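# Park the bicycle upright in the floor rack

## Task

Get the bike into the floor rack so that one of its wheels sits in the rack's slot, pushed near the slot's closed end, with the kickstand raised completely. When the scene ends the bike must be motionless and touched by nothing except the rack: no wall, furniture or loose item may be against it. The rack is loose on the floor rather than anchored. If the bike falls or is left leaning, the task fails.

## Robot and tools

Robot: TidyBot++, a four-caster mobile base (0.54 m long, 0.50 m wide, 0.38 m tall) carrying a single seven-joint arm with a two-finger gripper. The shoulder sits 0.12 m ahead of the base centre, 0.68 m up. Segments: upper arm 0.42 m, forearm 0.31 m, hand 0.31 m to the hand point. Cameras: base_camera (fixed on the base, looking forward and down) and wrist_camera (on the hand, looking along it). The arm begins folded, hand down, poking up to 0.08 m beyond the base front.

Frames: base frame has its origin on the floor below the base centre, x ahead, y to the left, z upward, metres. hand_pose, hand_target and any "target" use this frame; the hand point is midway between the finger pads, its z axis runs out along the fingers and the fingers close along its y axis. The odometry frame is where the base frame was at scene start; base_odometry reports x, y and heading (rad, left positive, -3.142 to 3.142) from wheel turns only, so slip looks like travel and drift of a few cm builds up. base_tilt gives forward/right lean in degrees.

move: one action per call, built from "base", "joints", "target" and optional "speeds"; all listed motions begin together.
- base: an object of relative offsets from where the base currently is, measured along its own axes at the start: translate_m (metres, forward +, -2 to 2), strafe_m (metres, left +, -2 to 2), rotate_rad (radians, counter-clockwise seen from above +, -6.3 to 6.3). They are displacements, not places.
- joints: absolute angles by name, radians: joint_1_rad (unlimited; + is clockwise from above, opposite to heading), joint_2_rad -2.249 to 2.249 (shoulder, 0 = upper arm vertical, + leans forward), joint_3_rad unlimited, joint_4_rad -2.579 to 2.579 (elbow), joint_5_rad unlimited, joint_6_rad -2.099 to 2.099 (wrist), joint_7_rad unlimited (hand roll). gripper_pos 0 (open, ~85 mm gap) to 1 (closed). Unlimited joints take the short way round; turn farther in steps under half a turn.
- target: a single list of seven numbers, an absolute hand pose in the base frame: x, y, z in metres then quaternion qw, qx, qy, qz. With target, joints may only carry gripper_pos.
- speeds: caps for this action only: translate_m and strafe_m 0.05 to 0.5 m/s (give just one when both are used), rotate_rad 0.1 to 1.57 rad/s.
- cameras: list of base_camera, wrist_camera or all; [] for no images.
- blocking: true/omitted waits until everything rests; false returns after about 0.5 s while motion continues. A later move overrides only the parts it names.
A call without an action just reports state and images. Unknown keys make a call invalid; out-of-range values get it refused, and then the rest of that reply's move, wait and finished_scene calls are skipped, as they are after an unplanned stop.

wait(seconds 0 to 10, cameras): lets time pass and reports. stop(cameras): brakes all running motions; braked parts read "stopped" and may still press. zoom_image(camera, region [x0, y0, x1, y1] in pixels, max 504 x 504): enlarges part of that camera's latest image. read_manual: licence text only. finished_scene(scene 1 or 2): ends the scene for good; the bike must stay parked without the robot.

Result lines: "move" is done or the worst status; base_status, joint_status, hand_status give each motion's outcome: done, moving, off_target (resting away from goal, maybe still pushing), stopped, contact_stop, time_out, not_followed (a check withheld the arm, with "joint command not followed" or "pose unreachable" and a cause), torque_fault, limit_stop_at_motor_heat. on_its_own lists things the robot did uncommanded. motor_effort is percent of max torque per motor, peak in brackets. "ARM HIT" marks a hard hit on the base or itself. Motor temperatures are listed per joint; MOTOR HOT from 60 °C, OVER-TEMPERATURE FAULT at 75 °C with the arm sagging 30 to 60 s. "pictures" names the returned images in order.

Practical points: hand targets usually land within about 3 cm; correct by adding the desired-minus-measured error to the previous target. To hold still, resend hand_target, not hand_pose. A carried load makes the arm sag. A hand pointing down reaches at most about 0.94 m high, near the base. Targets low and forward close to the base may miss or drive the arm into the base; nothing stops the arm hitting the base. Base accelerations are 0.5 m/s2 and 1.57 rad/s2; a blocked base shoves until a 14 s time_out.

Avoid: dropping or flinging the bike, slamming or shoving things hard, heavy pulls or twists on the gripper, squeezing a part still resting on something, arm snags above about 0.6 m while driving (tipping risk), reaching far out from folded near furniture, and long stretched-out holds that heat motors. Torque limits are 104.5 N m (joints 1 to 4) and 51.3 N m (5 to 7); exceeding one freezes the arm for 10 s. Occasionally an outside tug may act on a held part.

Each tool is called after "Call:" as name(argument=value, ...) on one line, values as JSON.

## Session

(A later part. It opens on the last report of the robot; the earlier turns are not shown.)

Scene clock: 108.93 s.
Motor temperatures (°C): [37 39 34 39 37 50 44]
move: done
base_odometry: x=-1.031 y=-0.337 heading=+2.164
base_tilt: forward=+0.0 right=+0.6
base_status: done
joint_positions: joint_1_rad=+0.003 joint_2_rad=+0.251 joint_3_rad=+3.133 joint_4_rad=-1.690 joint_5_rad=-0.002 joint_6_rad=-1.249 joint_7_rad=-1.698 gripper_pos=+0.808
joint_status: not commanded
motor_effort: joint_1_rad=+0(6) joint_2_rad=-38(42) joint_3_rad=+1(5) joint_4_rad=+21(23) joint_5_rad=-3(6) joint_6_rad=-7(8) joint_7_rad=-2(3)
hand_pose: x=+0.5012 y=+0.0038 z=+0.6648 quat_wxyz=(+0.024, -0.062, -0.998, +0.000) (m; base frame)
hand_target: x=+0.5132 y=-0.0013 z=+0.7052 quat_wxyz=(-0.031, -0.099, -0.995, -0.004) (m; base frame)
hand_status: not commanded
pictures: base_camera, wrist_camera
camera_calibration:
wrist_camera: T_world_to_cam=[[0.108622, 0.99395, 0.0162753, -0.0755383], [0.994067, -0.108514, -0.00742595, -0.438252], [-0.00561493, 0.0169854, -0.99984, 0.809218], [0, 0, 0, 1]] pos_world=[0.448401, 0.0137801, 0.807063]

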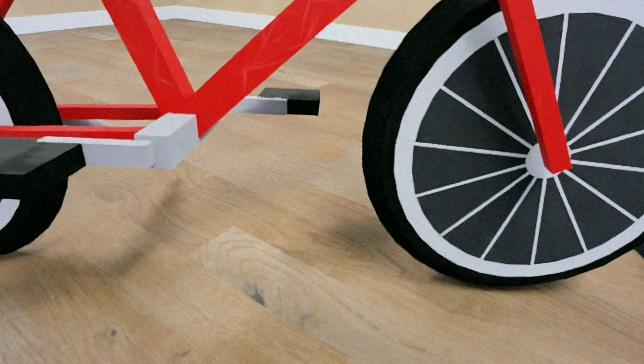

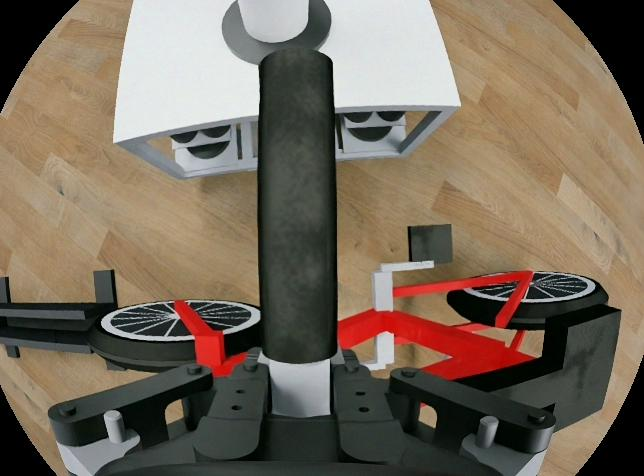

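Call:
move(joints={"joint_7_rad": -1.60}, base={"strafe_m": -0.04}, speeds={"strafe_m": 0.06})

Call:
zoom_image(camera="wrist_camera", region=[0, 230, 220, 390])

Scene clock: 110.53 s.
Motor temperatures (°C): [37 39 34 39 37 50 44]
move: done
base_odometry: x=-0.998 y=-0.314 heading=+2.164
base_tilt: forward=+0.0 right=+0.6
base_status: done
joint_positions: joint_1_rad=+0.005 joint_2_rad=+0.242 joint_3_rad=+3.135 joint_4_rad=-1.689 joint_5_rad=-0.003 joint_6_rad=-1.249 joint_7_rad=-1.593 gripper_pos=+0.808
joint_status: all done
motor_effort: joint_1_rad=+1(7) joint_2_rad=-37(41) joint_3_rad=+1(7) joint_4_rad=+21(24) joint_5_rad=-2(5) joint_6_rad=-5(6) joint_7_rad=-1(4)
hand_pose: x=+0.5021 y=+0.0026 z=+0.6686 quat_wxyz=(+0.019, -0.011, -1.000, -0.002) (m; base frame)
hand_target: x=+0.5132 y=-0.0013 z=+0.7052 quat_wxyz=(-0.031, -0.019, -0.999, -0.002) (m; base frame)
hand_status: not commanded
pictures: base_camera, wrist_camera
camera_calibration:
wrist_camera: T_world_to_cam=[[0.00684164, 0.999749, 0.0213564, -0.0268096], [0.999972, -0.00690577, 0.0029308, -0.449408], [0.00307754, 0.0213357, -0.999768, 0.808545], [0, 0, 0, 1]] pos_world=[0.447091, 0.00644846, 0.810247]

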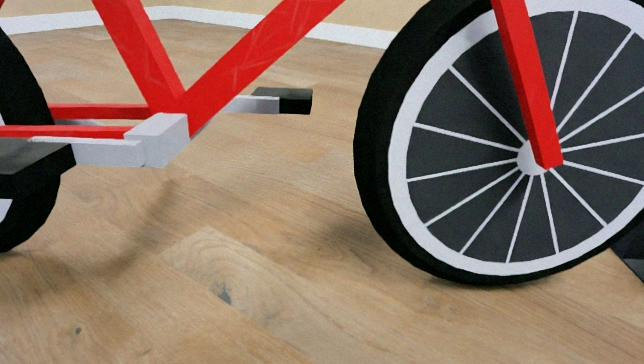

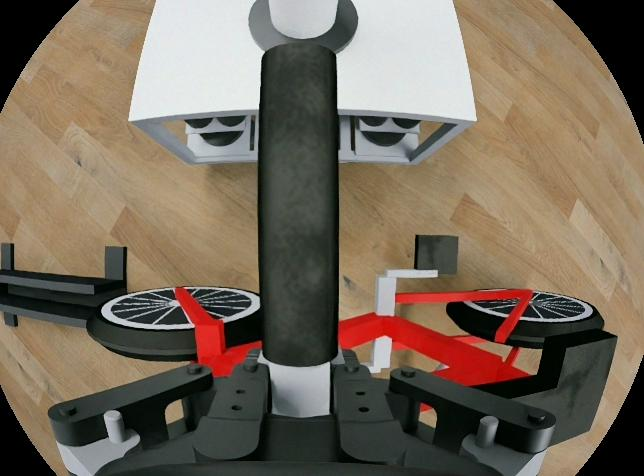

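Scaled by 2.291.

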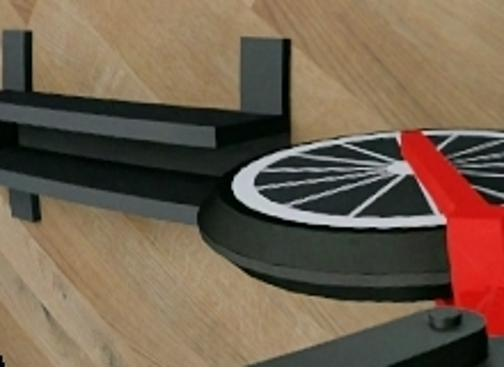

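Call:
move(joints={"joint_7_rad": -1.46})

Call:
move(base={"strafe_m": 0.08}, speeds={"strafe_m": 0.08})

Call:
move(joints={"joint_7_rad": -1.74})

Call:
move(base={"strafe_m": -0.08}, speeds={"strafe_m": 0.08})

Call:
zoom_image(camera="wrist_camera", region=[0, 230, 220, 390])

Scene clock: 111.73 s.
Motor temperatures (°C): [37 39 34 39 37 50 44]
move: done
base_odometry: x=-0.998 y=-0.314 heading=+2.164
base_tilt: forward=+0.0 right=+0.6
base_status: not commanded
joint_positions: joint_1_rad=+0.007 joint_2_rad=+0.235 joint_3_rad=+3.137 joint_4_rad=-1.685 joint_5_rad=-0.003 joint_6_rad=-1.249 joint_7_rad=-1.476 gripper_pos=+0.808
joint_status: all done
motor_effort: joint_1_rad=+1(4) joint_2_rad=-32(38) joint_3_rad=+1(4) joint_4_rad=+20(23) joint_5_rad=-1(4) joint_6_rad=-2(5) joint_7_rad=+0(2)
hand_pose: x=+0.5038 y=+0.0013 z=+0.6723 quat_wxyz=(+0.014, +0.046, -0.999, -0.003) (m; base frame)
hand_target: x=+0.5132 y=-0.0013 z=+0.7052 quat_wxyz=(-0.031, +0.051, -0.998, +0.001) (m; base frame)
hand_status: not commanded
pictures: base_camera, wrist_camera
camera_calibration:
wrist_camera: T_world_to_cam=[[-0.1064, 0.994028, 0.0242528, 0.0295741], [0.994255, 0.106075, 0.0143094, -0.456047], [0.0116513, 0.025636, -0.999603, 0.807889], [0, 0, 0, 1]] pos_world=[0.447161, -0.00173331, 0.813377]

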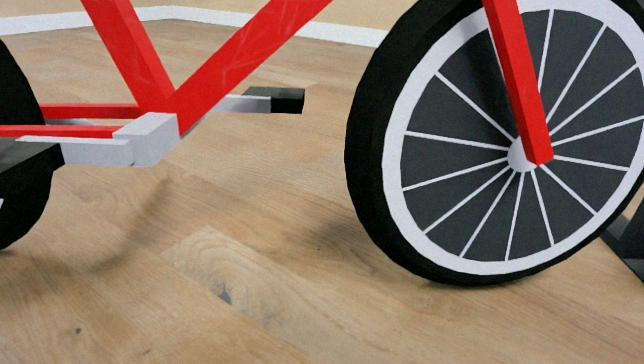

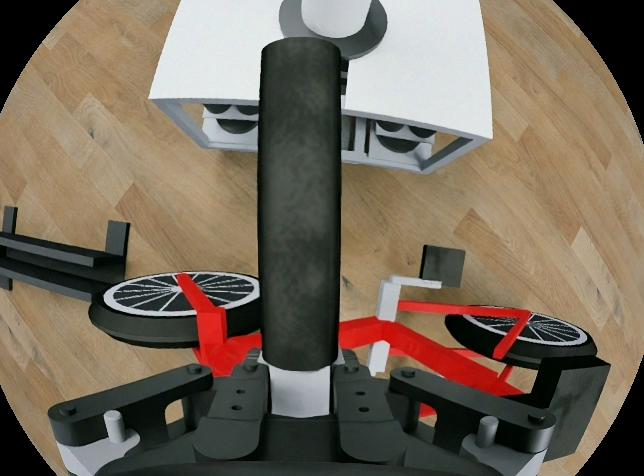

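Scene clock: 113.23 s.
Motor temperatures (°C): [37 40 34 39 37 50 44]
move: done
base_odometry: x=-1.064 y=-0.359 heading=+2.164
base_tilt: forward=+0.0 right=+0.6
base_status: done
joint_positions: joint_1_rad=+0.005 joint_2_rad=+0.234 joint_3_rad=+3.138 joint_4_rad=-1.683 joint_5_rad=-0.003 joint_6_rad=-1.249 joint_7_rad=-1.476 gripper_pos=+0.808
joint_status: not commanded
motor_effort: joint_1_rad=+1(4) joint_2_rad=-35(39) joint_3_rad=+1(4) joint_4_rad=+21(24) joint_5_rad=+0(5) joint_6_rad=-3(5) joint_7_rad=+0(1)
hand_pose: x=+0.5047 y=+0.0017 z=+0.6733 quat_wxyz=(+0.012, +0.047, -0.999, -0.002) (m; base frame)
hand_target: x=+0.5132 y=-0.0013 z=+0.7052 quat_wxyz=(-0.031, +0.051, -0.998, +0.001) (m; base frame)
hand_status: not commanded
pictures: base_camera, wrist_camera
camera_calibration:
wrist_camera: T_world_to_cam=[[-0.107511, 0.993923, 0.0236323, 0.0302563], [0.994096, 0.107119, 0.0172855, -0.458936], [0.0146489, 0.0253512, -0.999571, 0.807287], [0, 0, 0, 1]] pos_world=[0.447653, -0.00137754, 0.814159]

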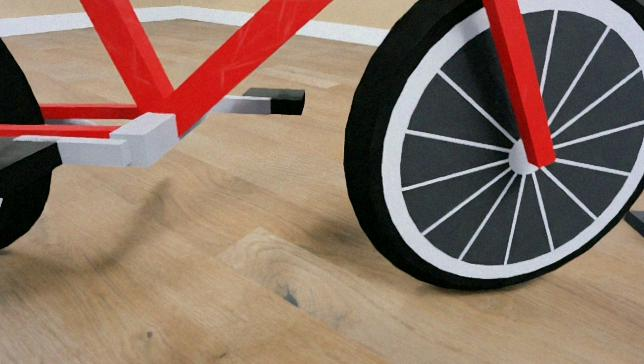

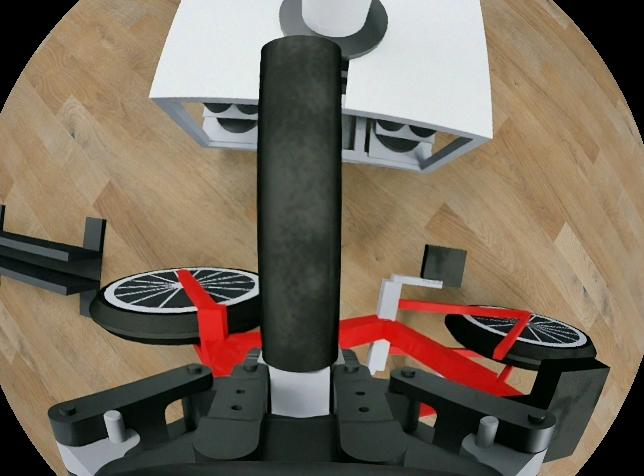

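Scene clock: 114.20 s.
Motor temperatures (°C): [37 40 34 39 37 50 44]
move: done
base_odometry: x=-1.064 y=-0.359 heading=+2.164
base_tilt: forward=+0.0 right=+0.6
base_status: not commanded
joint_positions: joint_1_rad=+0.002 joint_2_rad=+0.246 joint_3_rad=+3.133 joint_4_rad=-1.689 joint_5_rad=-0.002 joint_6_rad=-1.243 joint_7_rad=-1.690 gripper_pos=+0.808
joint_status: all done
motor_effort: joint_1_rad=+1(5) joint_2_rad=-39(44) joint_3_rad=+1(5) joint_4_rad=+22(25) joint_5_rad=-3(6) joint_6_rad=-7(8) joint_7_rad=-3(4)
hand_pose: x=+0.5035 y=+0.0047 z=+0.6668 quat_wxyz=(+0.019, -0.057, -0.998, -0.001) (m; base frame)
hand_target: x=+0.5132 y=-0.0013 z=+0.7052 quat_wxyz=(-0.031, -0.089, -0.996, -0.004) (m; base frame)
hand_status: not commanded
pictures: base_camera, wrist_camera
camera_calibration:
wrist_camera: T_world_to_cam=[[0.0985327, 0.994969, 0.0181218, -0.072804], [0.995118, -0.0986181, 0.00387669, -0.448502], [0.00564433, 0.0176514, -0.999828, 0.805479], [0, 0, 0, 1]] pos_world=[0.44894, 0.0139895, 0.808398]

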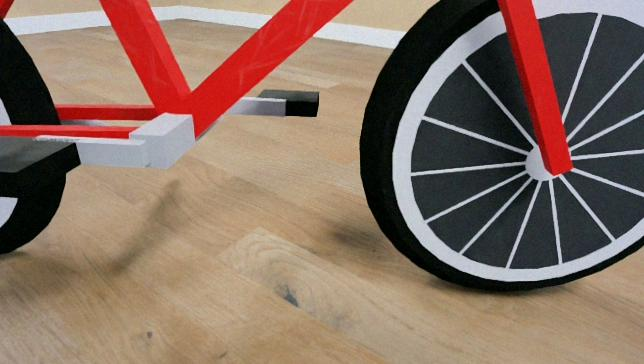

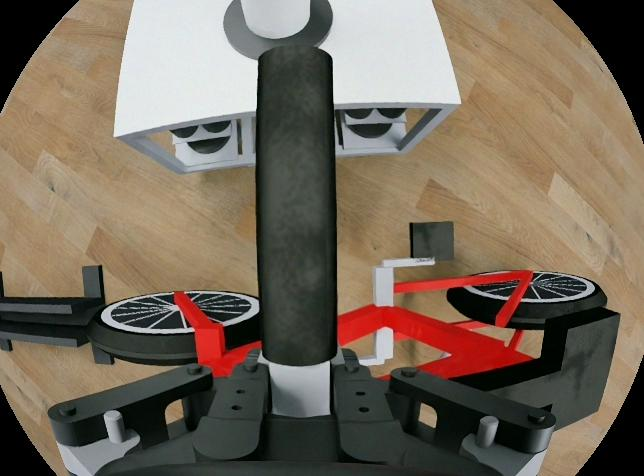

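Scene clock: 115.70 s.
Motor temperatures (°C): [37 40 34 39 37 50 44]
move: done
base_odometry: x=-0.998 y=-0.314 heading=+2.164
base_tilt: forward=+0.0 right=+0.6
base_status: done
joint_positions: joint_1_rad=+0.004 joint_2_rad=+0.246 joint_3_rad=+3.134 joint_4_rad=-1.689 joint_5_rad=-0.002 joint_6_rad=-1.243 joint_7_rad=-1.690 gripper_pos=+0.808
joint_status: not commanded
motor_effort: joint_1_rad=+0(6) joint_2_rad=-38(40) joint_3_rad=+0(6) joint_4_rad=+21(23) joint_5_rad=-3(6) joint_6_rad=-7(7) joint_7_rad=-2(3)
hand_pose: x=+0.5038 y=+0.0036 z=+0.6671 quat_wxyz=(+0.018, -0.058, -0.998, -0.001) (m; base frame)
hand_target: x=+0.5132 y=-0.0013 z=+0.7052 quat_wxyz=(-0.031, -0.089, -0.996, -0.004) (m; base frame)
hand_status: not commanded
pictures: base_camera, wrist_camera
camera_calibration:
wrist_camera: T_world_to_cam=[[0.101377, 0.994686, 0.0179708, -0.0730746], [0.994825, -0.101481, 0.00498395, -0.449568], [0.00678115, 0.0173725, -0.999826, 0.805253], [0, 0, 0, 1]] pos_world=[0.449189, 0.0130744, 0.808666]

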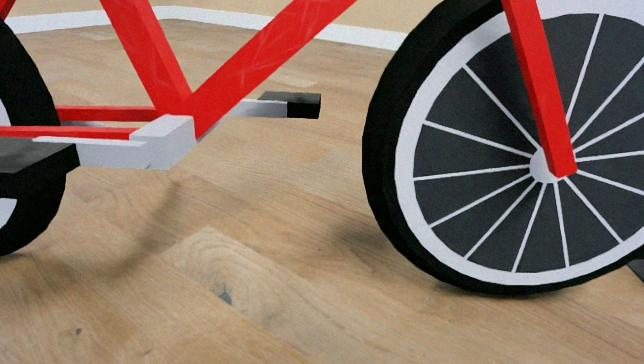

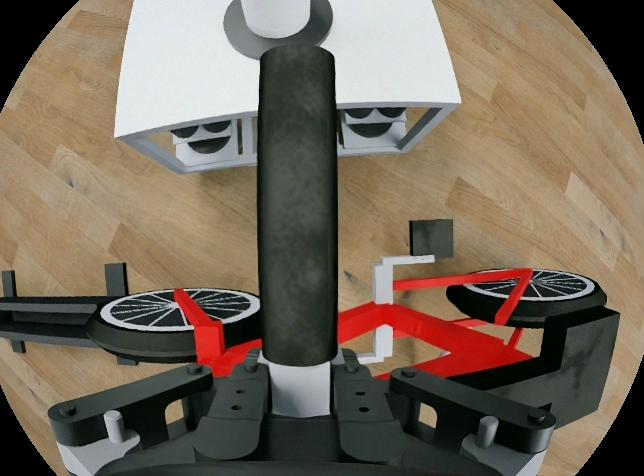

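Scaled by 2.291.

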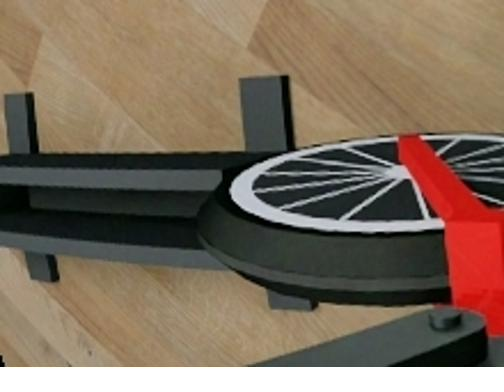

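Call:
move(joints={"joint_7_rad": -1.67}, base={"strafe_m": -0.04}, speeds={"strafe_m": 0.06})

Call:
zoom_image(camera="wrist_camera", region=[0, 230, 220, 390])

Scene clock: 117.00 s.
Motor temperatures (°C): [37 40 34 39 37 50 44]
move: done
base_odometry: x=-0.965 y=-0.292 heading=+2.165
base_tilt: forward=+0.0 right=+0.6
base_status: done
joint_positions: joint_1_rad=+0.000 joint_2_rad=+0.243 joint_3_rad=+3.133 joint_4_rad=-1.687 joint_5_rad=-0.002 joint_6_rad=-1.243 joint_7_rad=-1.649 gripper_pos=+0.808
joint_status: all done
motor_effort: joint_1_rad=+1(6) joint_2_rad=-36(39) joint_3_rad=+1(5) joint_4_rad=+21(23) joint_5_rad=-2(4) joint_6_rad=-4(6) joint_7_rad=-2(3)
hand_pose: x=+0.5047 y=+0.0050 z=+0.6687 quat_wxyz=(+0.016, -0.036, -0.999, -0.001) (m; base frame)
hand_target: x=+0.5132 y=-0.0013 z=+0.7052 quat_wxyz=(-0.031, -0.054, -0.998, -0.003) (m; base frame)
hand_status: not commanded
pictures: base_camera, wrist_camera
camera_calibration:
wrist_camera: T_world_to_cam=[[0.056949, 0.99818, 0.0198252, -0.0534361], [0.998319, -0.0571493, 0.00968866, -0.455455], [0.010804, 0.0192401, -0.999757, 0.804725], [0, 0, 0, 1]] pos_world=[0.449038, 0.0118269, 0.810001]

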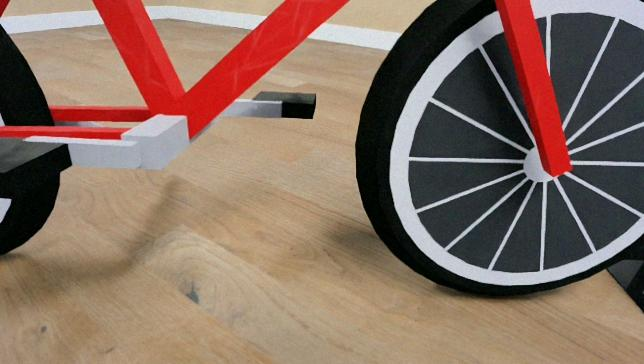

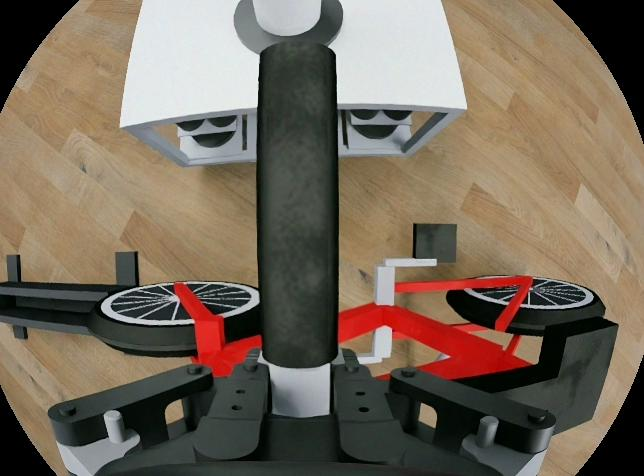

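Scaled by 2.291.

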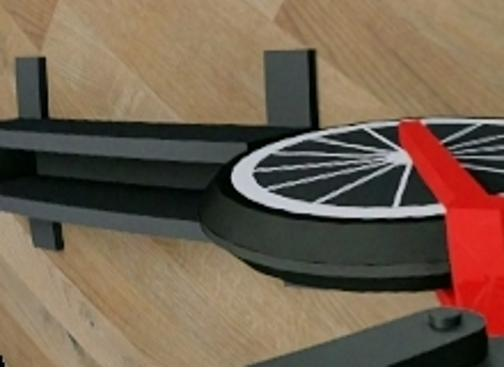

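Call:
move(joints={"joint_7_rad": -1.64}, base={"strafe_m": -0.05}, speeds={"strafe_m": 0.06})

Call:
zoom_image(camera="wrist_camera", region=[0, 230, 220, 390])

Scene clock: 118.47 s.
Motor temperatures (°C): [37 40 34 39 37 50 44]
move: done
base_odometry: x=-0.924 y=-0.263 heading=+2.165
base_tilt: forward=+0.0 right=+0.6
base_status: done
joint_positions: joint_1_rad=-0.003 joint_2_rad=+0.241 joint_3_rad=+3.129 joint_4_rad=-1.685 joint_5_rad=-0.002 joint_6_rad=-1.243 joint_7_rad=-1.635 gripper_pos=+0.808
joint_status: all done
motor_effort: joint_1_rad=+2(7) joint_2_rad=-38(40) joint_3_rad=+2(6) joint_4_rad=+22(24) joint_5_rad=-2(5) joint_6_rad=-4(5) joint_7_rad=-2(4)
hand_pose: x=+0.5052 y=+0.0079 z=+0.6700 quat_wxyz=(+0.014, -0.025, -1.000, -0.002) (m; base frame)
hand_target: x=+0.5132 y=-0.0013 z=+0.7052 quat_wxyz=(-0.031, -0.039, -0.999, -0.002) (m; base frame)
hand_status: not commanded
pictures: base_camera, wrist_camera
camera_calibration:
wrist_camera: T_world_to_cam=[[0.0349462, 0.999157, 0.0215272, -0.0464676], [0.999291, -0.0352372, 0.0132911, -0.458885], [0.0140385, 0.0210474, -0.99968, 0.804238], [0, 0, 0, 1]] pos_world=[0.448893, 0.0133314, 0.81108]

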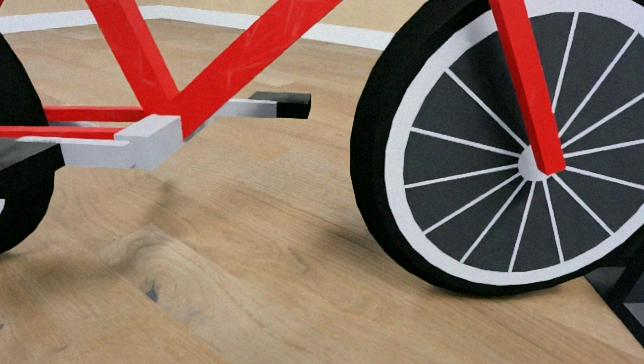

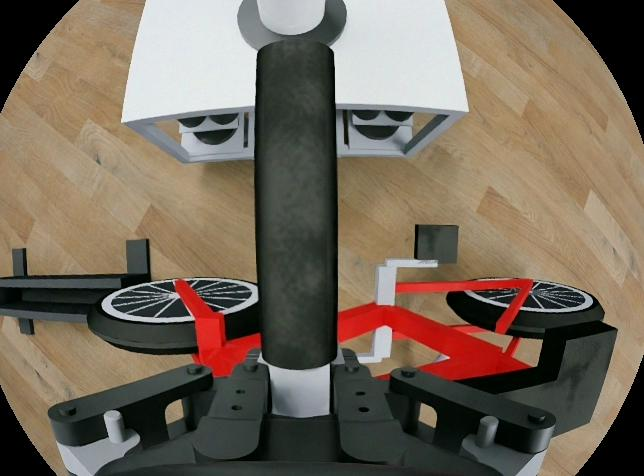

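Scaled by 2.291.

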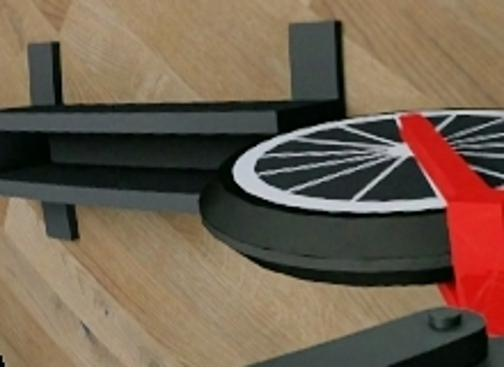

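Call:
move(base={"strafe_m": -0.08}, speeds={"strafe_m": 0.06})

Call:
zoom_image(camera="wrist_camera", region=[0, 230, 220, 390])

Scene clock: 120.90 s.
Motor temperatures (°C): [37 40 34 39 37 50 44]
move: done
base_odometry: x=-0.857 y=-0.218 heading=+2.165
base_tilt: forward=+0.0 right=+0.6
base_status: done
joint_positions: joint_1_rad=-0.005 joint_2_rad=+0.241 joint_3_rad=+3.127 joint_4_rad=-1.685 joint_5_rad=-0.003 joint_6_rad=-1.243 joint_7_rad=-1.635 gripper_pos=+0.808
joint_status: not commanded
motor_effort: joint_1_rad=+2(7) joint_2_rad=-36(39) joint_3_rad=+2(6) joint_4_rad=+21(23) joint_5_rad=-1(4) joint_6_rad=-4(5) joint_7_rad=-2(3)
hand_pose: x=+0.5051 y=+0.0098 z=+0.6700 quat_wxyz=(+0.014, -0.022, -1.000, -0.002) (m; base frame)
hand_target: x=+0.5132 y=-0.0013 z=+0.7052 quat_wxyz=(-0.031, -0.039, -0.999, -0.002) (m; base frame)
hand_status: not commanded
pictures: base_camera, wrist_camera
camera_calibration:
wrist_camera: T_world_to_cam=[[0.030181, 0.9993, 0.0220907, -0.0463083], [0.999446, -0.0304807, 0.0133577, -0.4589], [0.0140217, 0.0216753, -0.999667, 0.804243], [0, 0, 0, 1]] pos_world=[0.448766, 0.0148561, 0.811128]

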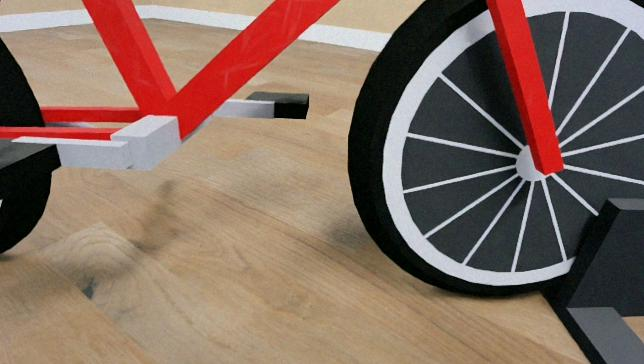

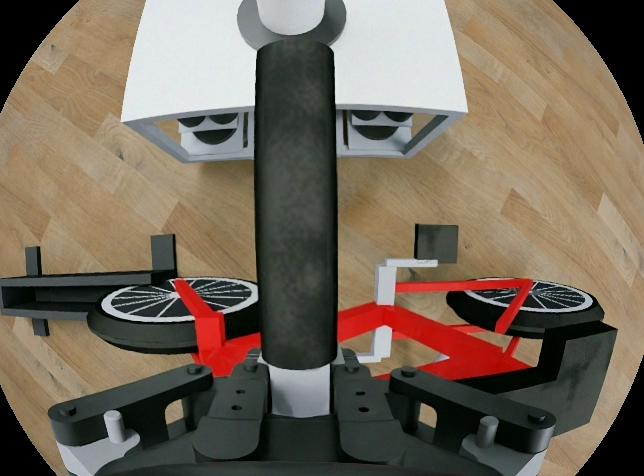

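Scaled by 2.291.

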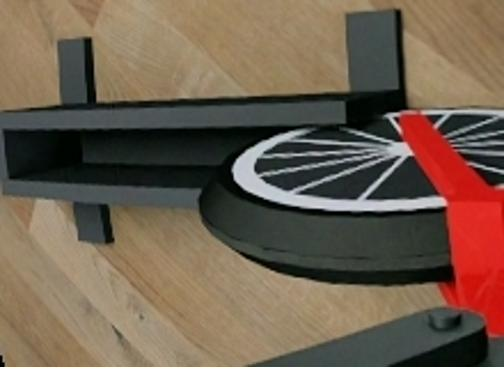

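Call:
move(base={"strafe_m": -0.12}, speeds={"strafe_m": 0.08})

Call:
zoom_image(camera="wrist_camera", region=[0, 200, 260, 390])

Scene clock: 123.07 s.
Motor temperatures (°C): [37 40 34 39 37 50 44]
move: done
base_odometry: x=-0.758 y=-0.151 heading=+2.165
base_tilt: forward=+0.0 right=+0.6
base_status: done
joint_positions: joint_1_rad=-0.071 joint_2_rad=+0.234 joint_3_rad=+3.072 joint_4_rad=-1.686 joint_5_rad=-0.068 joint_6_rad=-1.243 joint_7_rad=-1.635 gripper_pos=+0.808
joint_status: not commanded
motor_effort: joint_1_rad=+14(17) joint_2_rad=-32(36) joint_3_rad=+12(17) joint_4_rad=+23(24) joint_5_rad=+11(18) joint_6_rad=+2(4) joint_7_rad=+0(3)
hand_pose: x=+0.4978 y=+0.0745 z=+0.6734 quat_wxyz=(+0.015, +0.026, -0.999, -0.039) (m; base frame)
hand_target: x=+0.5132 y=-0.0013 z=+0.7052 quat_wxyz=(-0.031, -0.039, -0.999, -0.002) (m; base frame)
hand_status: not commanded
pictures: base_camera, wrist_camera
camera_calibration:
wrist_camera: T_world_to_cam=[[-0.0647689, 0.993225, 0.0964828, -0.11314], [0.99787, 0.0637056, 0.0140644, -0.456375], [0.00782257, 0.0971882, -0.995235, 0.800841], [0, 0, 0, 1]] pos_world=[0.441811, 0.0636144, 0.81436]

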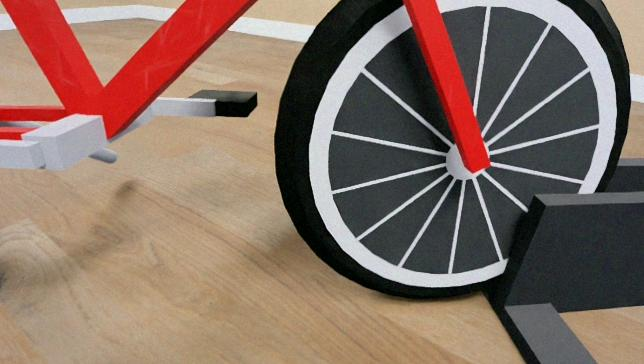

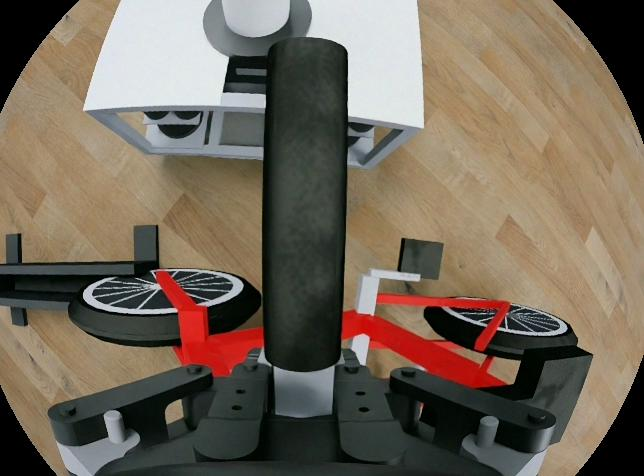

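Scaled by 1.938.

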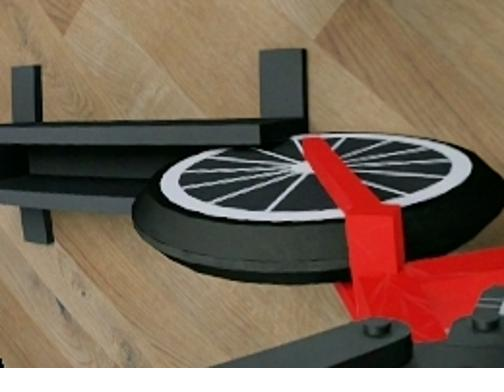

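Call:
zoom_image(camera="base_camera", region=[440, 100, 644, 364])

Scaled by 1.909.

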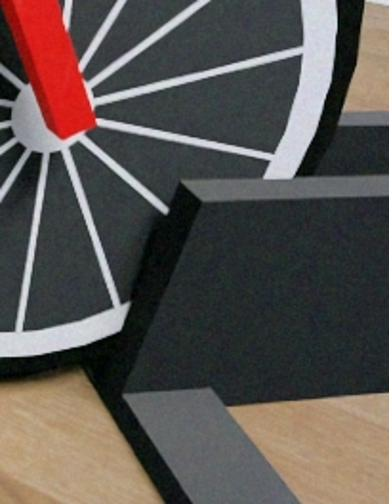

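Call:
move(joints={"joint_1_rad": -0.02, "joint_2_rad": 0.10, "joint_4_rad": -1.60, "joint_6_rad": -1.29, "joint_7_rad": -1.64})

Scene clock: 124.83 s.
Motor temperatures (°C): [37 40 34 39 37 50 44]
move: off_target
base_odometry: x=-0.758 y=-0.151 heading=+2.165
base_tilt: forward=+0.0 right=+0.6
base_status: not commanded
joint_positions: joint_1_rad=-0.073 joint_2_rad=+0.233 joint_3_rad=+3.074 joint_4_rad=-1.685 joint_5_rad=-0.068 joint_6_rad=-1.248 joint_7_rad=-1.635 gripper_pos=+0.808
joint_status: joint_1_rad off_target (ended at -0.073, target -0.020); joint_2_rad off_target (ended at +0.233, target +0.100); joint_4_rad off_target (ended at -1.685, target -1.600); the others done
motor_effort: joint_1_rad=+12(15) joint_2_rad=-44(45) joint_3_rad=+10(14) joint_4_rad=+31(32) joint_5_rad=+7(13) joint_6_rad=+0(2) joint_7_rad=-1(1)
hand_pose: x=+0.4968 y=+0.0744 z=+0.6744 quat_wxyz=(+0.016, +0.026, -0.999, -0.039) (m; base frame)
hand_target: x=+0.5196 y=+0.0107 z=+0.7522 quat_wxyz=(-0.076, -0.024, -0.997, -0.005) (m; base frame)
hand_status: not commanded
pictures: base_camera, wrist_camera
camera_calibration:
wrist_camera: T_world_to_cam=[[-0.065092, 0.993258, 0.095928, -0.112703], [0.997863, 0.0642392, 0.0119547, -0.453938], [0.0057118, 0.0965011, -0.995316, 0.802913], [0, 0, 0, 1]] pos_world=[0.441045, 0.0636213, 0.81539]

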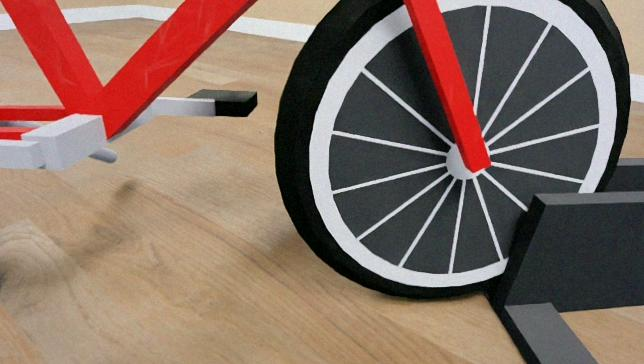

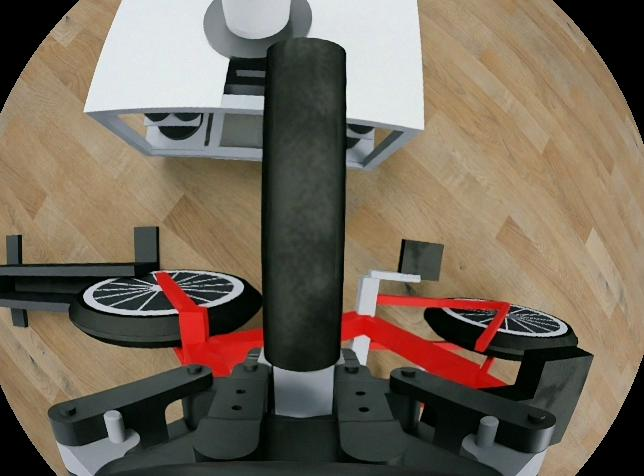

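Call:
move(joints={"joint_1_rad": -0.02, "joint_2_rad": 0.0, "joint_4_rad": -1.58, "joint_6_rad": -1.31})

Scene clock: 125.93 s.
Motor temperatures (°C): [37 40 34 39 37 50 44]
move: off_target
base_odometry: x=-0.758 y=-0.151 heading=+2.165
base_tilt: forward=+0.0 right=+0.6
base_status: not commanded
joint_positions: joint_1_rad=-0.061 joint_2_rad=+0.213 joint_3_rad=+3.102 joint_4_rad=-1.693 joint_5_rad=-0.046 joint_6_rad=-1.250 joint_7_rad=-1.635 gripper_pos=+0.808
joint_status: joint_1_rad off_target (ended at -0.061, target -0.020); joint_2_rad off_target (ended at +0.213, target +0.000); joint_4_rad off_target (ended at -1.693, target -1.580); the others done
motor_effort: joint_1_rad=+6(12) joint_2_rad=-57(57) joint_3_rad=+4(10) joint_4_rad=+40(40) joint_5_rad=-3(7) joint_6_rad=-2(3) joint_7_rad=-5(5)
hand_pose: x=+0.4965 y=+0.0527 z=+0.6788 quat_wxyz=(+0.010, +0.010, -1.000, -0.025) (m; base frame)
hand_target: x=+0.5107 y=+0.0105 z=+0.7982 quat_wxyz=(-0.125, -0.024, -0.992, -0.007) (m; base frame)
hand_status: not commanded
pictures: base_camera, wrist_camera
camera_calibration:
wrist_camera: T_world_to_cam=[[-0.0346679, 0.997036, 0.0686856, -0.088377], [0.999179, 0.033136, 0.0233193, -0.459029], [0.0209742, 0.0694376, -0.997366, 0.804643], [0, 0, 0, 1]] pos_world=[0.438711, 0.047453, 0.819298]

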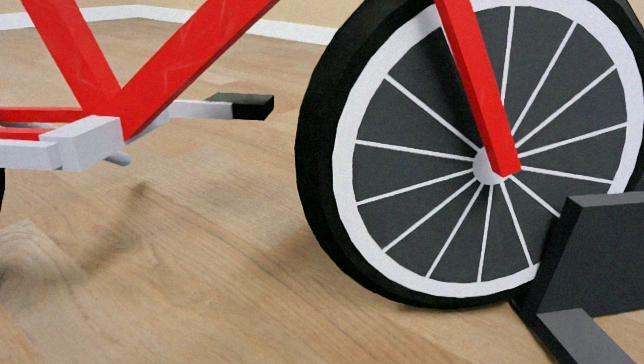

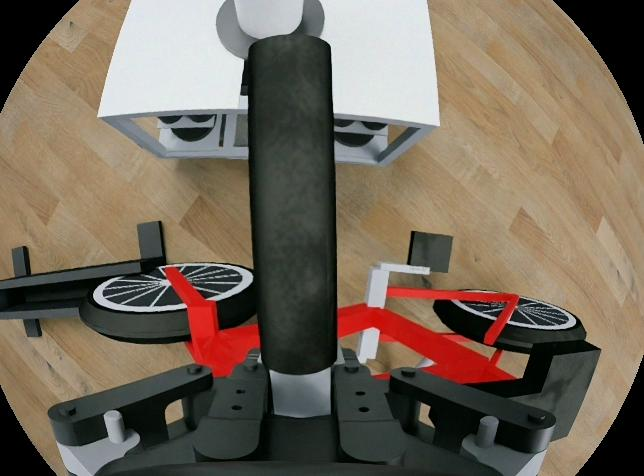

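Call:
zoom_image(camera="base_camera", region=[440, 160, 644, 364])

Call:
zoom_image(camera="wrist_camera", region=[0, 200, 260, 390])

Scaled by 2.471.

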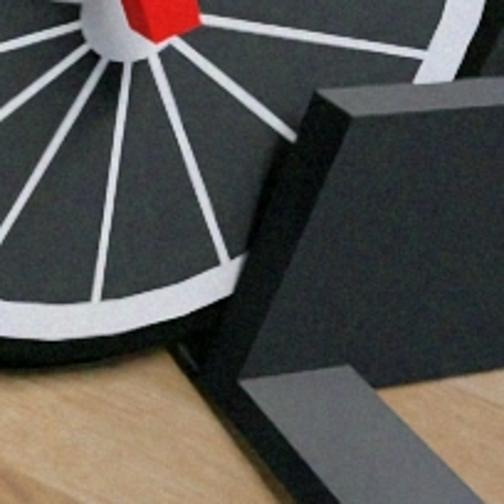

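Scaled by 1.938.

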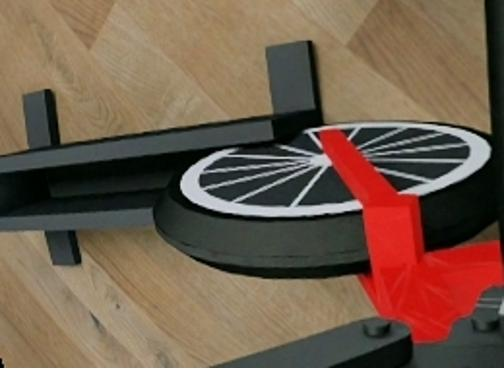

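Call:
move(joints={"joint_1_rad": -0.02, "joint_2_rad": -0.12, "joint_4_rad": -1.60, "joint_6_rad": -1.33})

Call:
zoom_image(camera="base_camera", region=[440, 160, 644, 364])

Scene clock: 127.77 s.
Motor temperatures (°C): [37 40 34 40 37 50 44]
move: off_target
base_odometry: x=-0.758 y=-0.151 heading=+2.165
base_tilt: forward=+0.0 right=+0.6
base_status: not commanded
joint_positions: joint_1_rad=-0.052 joint_2_rad=+0.096 joint_3_rad=+3.110 joint_4_rad=-1.743 joint_5_rad=-0.032 joint_6_rad=-1.294 joint_7_rad=-1.619 gripper_pos=+0.808
joint_status: joint_2_rad off_target (ended at +0.096, target -0.120); joint_4_rad off_target (ended at -1.743, target -1.600); the others done
motor_effort: joint_1_rad=+3(6) joint_2_rad=-55(66) joint_3_rad=+3(6) joint_4_rad=+47(47) joint_5_rad=-1(7) joint_6_rad=+0(5) joint_7_rad=-5(8)
hand_pose: x=+0.4627 y=+0.0397 z=+0.7063 quat_wxyz=(-0.003, +0.013, -1.000, -0.017) (m; base frame)
hand_target: x=+0.4829 y=+0.0099 z=+0.8337 quat_wxyz=(-0.165, -0.024, -0.986, -0.008) (m; base frame)
hand_status: not commanded
pictures: base_camera, wrist_camera
camera_calibration:
wrist_camera: T_world_to_cam=[[-0.0421701, 0.997781, 0.0515266, -0.0629415], [0.998035, 0.039676, 0.0485031, -0.442958], [0.0463511, 0.0534707, -0.997493, 0.822714], [0, 0, 0, 1]] pos_world=[0.4013, 0.0363856, 0.845379]

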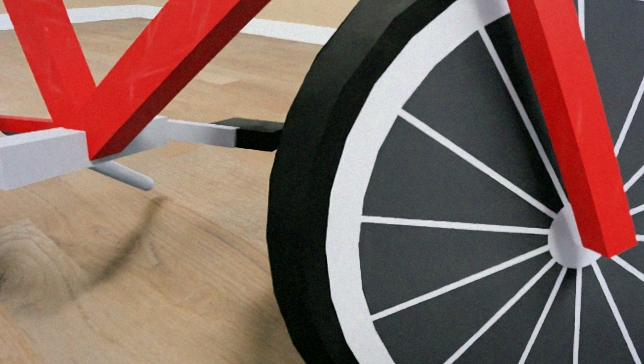

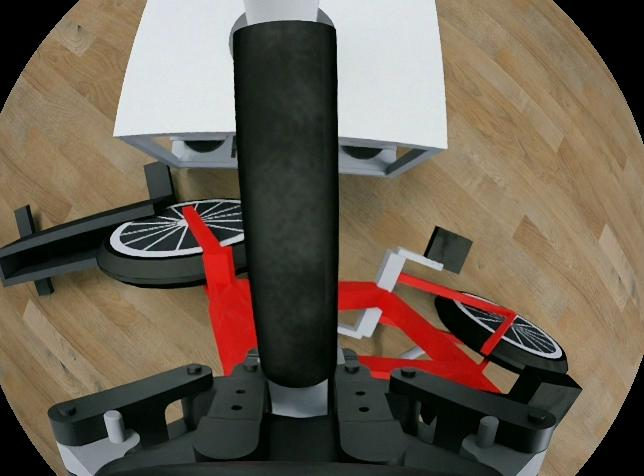

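Scaled by 2.471.

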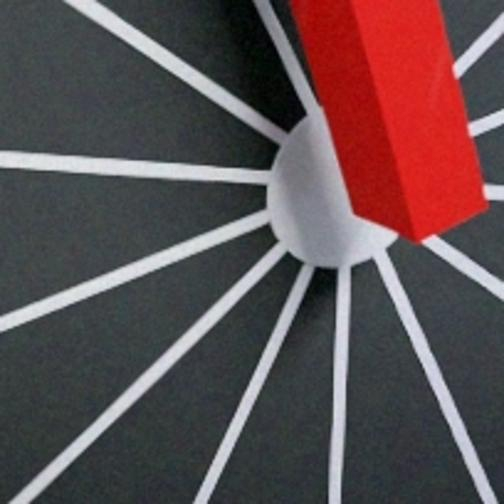

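Call:
move(joints={"joint_1_rad": -0.05, "joint_2_rad": 0.05, "joint_4_rad": -1.68, "joint_6_rad": -1.33})

Scene clock: 128.93 s.
Motor temperatures (°C): [37 41 34 40 37 50 44]
move: off_target
base_odometry: x=-0.758 y=-0.151 heading=+2.165
base_tilt: forward=+0.0 right=+0.6
base_status: not commanded
joint_positions: joint_1_rad=-0.053 joint_2_rad=+0.108 joint_3_rad=+3.110 joint_4_rad=-1.744 joint_5_rad=-0.032 joint_6_rad=-1.294 joint_7_rad=-1.619 gripper_pos=+0.808
joint_status: joint_2_rad off_target (ended at +0.108, target +0.050); joint_4_rad off_target (ended at -1.744, target -1.680); the others done
motor_effort: joint_1_rad=+3(4) joint_2_rad=-35(55) joint_3_rad=+2(3) joint_4_rad=+28(46) joint_5_rad=+2(2) joint_6_rad=-2(2) joint_7_rad=-1(5)
hand_pose: x=+0.4625 y=+0.0399 z=+0.7019 quat_wxyz=(+0.003, +0.014, -1.000, -0.017) (m; base frame)
hand_target: x=+0.4752 y=+0.0204 z=+0.7419 quat_wxyz=(-0.041, -0.009, -0.999, -0.004) (m; base frame)
hand_status: not commanded
pictures: base_camera, wrist_camera
camera_calibration:
wrist_camera: T_world_to_cam=[[-0.0421525, 0.997792, 0.0513231, -0.0627883], [0.998556, 0.0403604, 0.0354667, -0.433676], [0.033317, 0.052744, -0.998052, 0.824732], [0, 0, 0, 1]] pos_world=[0.402926, 0.0366534, 0.841729]

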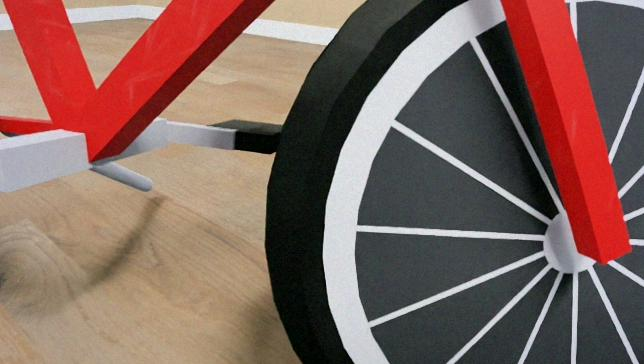

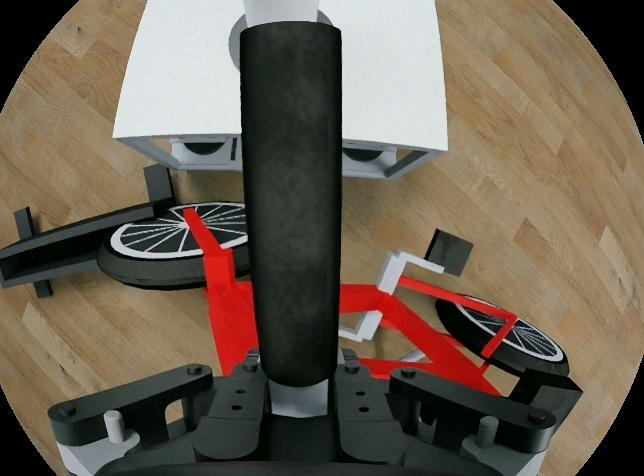

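Call:
move(joints={"joint_1_rad": -0.06, "joint_2_rad": 0.05, "joint_4_rad": -1.80, "joint_6_rad": -1.26})

Scene clock: 130.73 s.
Motor temperatures (°C): [37 41 34 40 37 50 44]
move: done
base_odometry: x=-0.758 y=-0.151 heading=+2.165
base_tilt: forward=+0.0 right=+0.6
base_status: not commanded
joint_positions: joint_1_rad=-0.064 joint_2_rad=+0.086 joint_3_rad=+3.115 joint_4_rad=-1.804 joint_5_rad=-0.033 joint_6_rad=-1.281 joint_7_rad=-1.619 gripper_pos=+0.808
joint_status: all done
motor_effort: joint_1_rad=+2(4) joint_2_rad=-22(35) joint_3_rad=+3(5) joint_4_rad=+18(28) joint_5_rad=+5(8) joint_6_rad=-3(4) joint_7_rad=+1(2)
hand_pose: x=+0.4422 y=+0.0404 z=+0.6914 quat_wxyz=(+0.016, +0.016, -1.000, -0.016) (m; base frame)
hand_target: x=+0.4513 y=+0.0225 z=+0.7043 quat_wxyz=(-0.016, -0.004, -1.000, -0.002) (m; base frame)
hand_status: not commanded
pictures: base_camera, wrist_camera
camera_calibration:
wrist_camera: T_world_to_cam=[[-0.0464429, 0.997678, 0.0498243, -0.0607186], [0.998883, 0.0459508, 0.0109772, -0.396527], [0.00866225, 0.0502785, -0.998698, 0.826366], [0, 0, 0, 1]] pos_world=[0.386107, 0.0372499, 0.832668]

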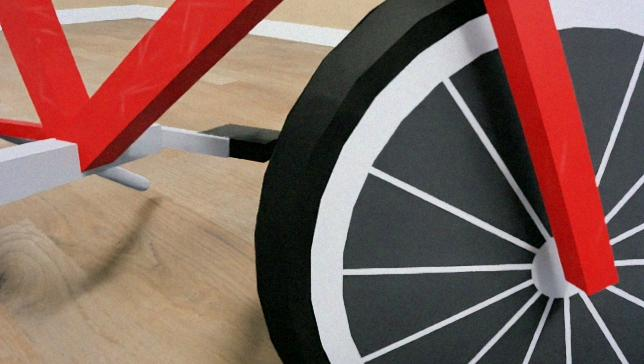

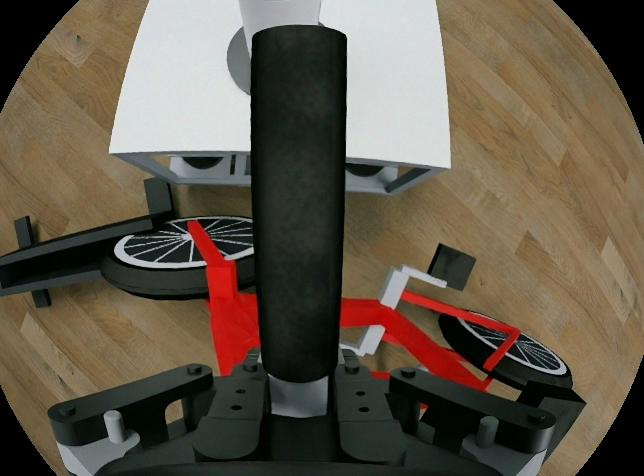

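Call:
zoom_image(camera="wrist_camera", region=[0, 160, 260, 330])

Scaled by 1.938.

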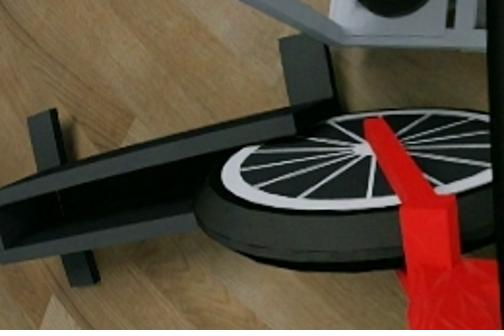

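Call:
zoom_image(camera="base_camera", region=[0, 80, 320, 364])

Scaled by 1.575.

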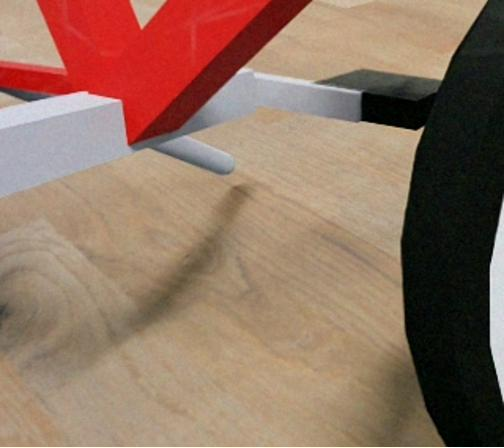

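Call:
move(joints={"joint_1_rad": -0.06, "joint_2_rad": 0.10, "joint_4_rad": -1.83, "joint_6_rad": -1.24})

Call:
move(joints={"joint_1_rad": -0.06, "joint_2_rad": 0.14, "joint_4_rad": -1.83, "joint_6_rad": -1.22})

Scene clock: 132.70 s.
Motor temperatures (°C): [37 40 34 40 37 50 44]
move: done
base_odometry: x=-0.758 y=-0.151 heading=+2.165
base_tilt: forward=+0.0 right=+0.6
base_status: not commanded
joint_positions: joint_1_rad=-0.065 joint_2_rad=+0.087 joint_3_rad=+3.115 joint_4_rad=-1.807 joint_5_rad=-0.033 joint_6_rad=-1.278 joint_7_rad=-1.619 gripper_pos=+0.808
joint_status: all done
motor_effort: joint_1_rad=+3(3) joint_2_rad=-16(21) joint_3_rad=+3(4) joint_4_rad=+14(18) joint_5_rad=+7(7) joint_6_rad=-2(3) joint_7_rad=+2(2)
hand_pose: x=+0.4414 y=+0.0406 z=+0.6902 quat_wxyz=(+0.016, +0.017, -1.000, -0.016) (m; base frame)
hand_target: x=+0.4457 y=+0.0222 z=+0.6788 quat_wxyz=(+0.014, -0.004, -1.000, +0.000) (m; base frame)
hand_status: not commanded
pictures: base_camera, wrist_camera
camera_calibration:
wrist_camera: T_world_to_cam=[[-0.0471492, 0.997649, 0.0497352, -0.060524], [0.998862, 0.0467296, 0.00956591, -0.394777], [0.00721931, 0.0501296, -0.998717, 0.825862], [0, 0, 0, 1]] pos_world=[0.385512, 0.0374293, 0.831589]

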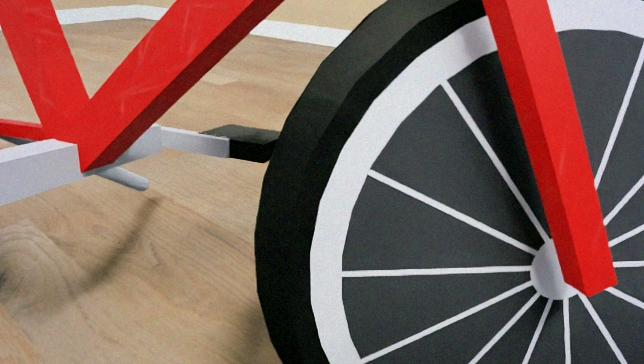

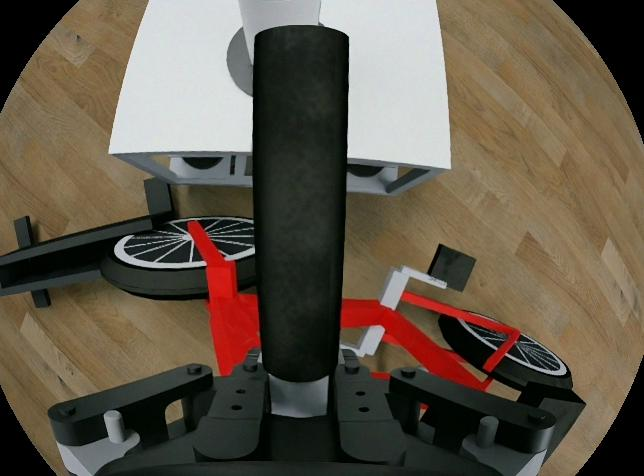

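Scene clock: 133.37 s.
Motor temperatures (°C): [37 40 34 40 37 50 44]
move: off_target
base_odometry: x=-0.758 y=-0.151 heading=+2.165
base_tilt: forward=+0.0 right=+0.6
base_status: not commanded
joint_positions: joint_1_rad=-0.066 joint_2_rad=+0.092 joint_3_rad=+3.115 joint_4_rad=-1.805 joint_5_rad=-0.033 joint_6_rad=-1.267 joint_7_rad=-1.619 gripper_pos=+0.808
joint_status: joint_2_rad off_target (ended at +0.092, target +0.140); the others done
motor_effort: joint_1_rad=+3(4) joint_2_rad=-13(16) joint_3_rad=+3(4) joint_4_rad=+11(14) joint_5_rad=+8(10) joint_6_rad=+0(2) joint_7_rad=+3(3)
hand_pose: x=+0.4458 y=+0.0413 z=+0.6892 quat_wxyz=(+0.012, +0.017, -1.000, -0.016) (m; base frame)
hand_target: x=+0.4515 y=+0.0225 z=+0.6653 quat_wxyz=(+0.024, -0.004, -1.000, +0.000) (m; base frame)
hand_status: not commanded
pictures: base_camera, wrist_camera
camera_calibration:
wrist_camera: T_world_to_cam=[[-0.0481056, 0.997584, 0.0501219, -0.0607919], [0.998721, 0.0472586, 0.0179491, -0.404947], [0.0155371, 0.0509213, -0.998582, 0.820965], [0, 0, 0, 1]] pos_world=[0.38875, 0.0379777, 0.830116]

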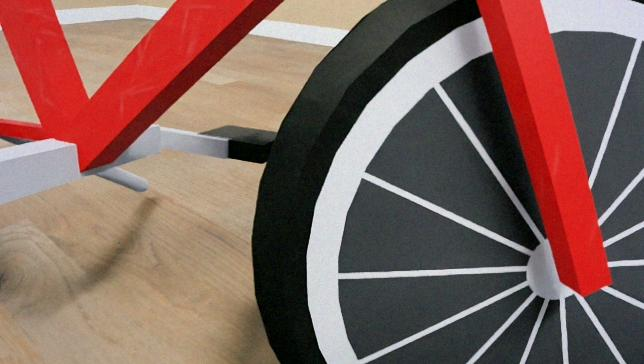

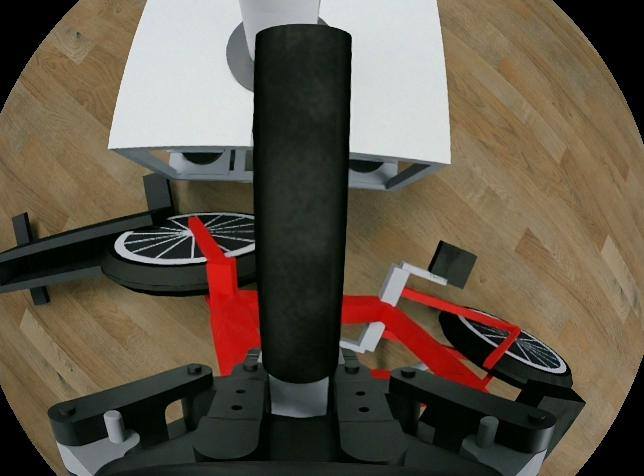

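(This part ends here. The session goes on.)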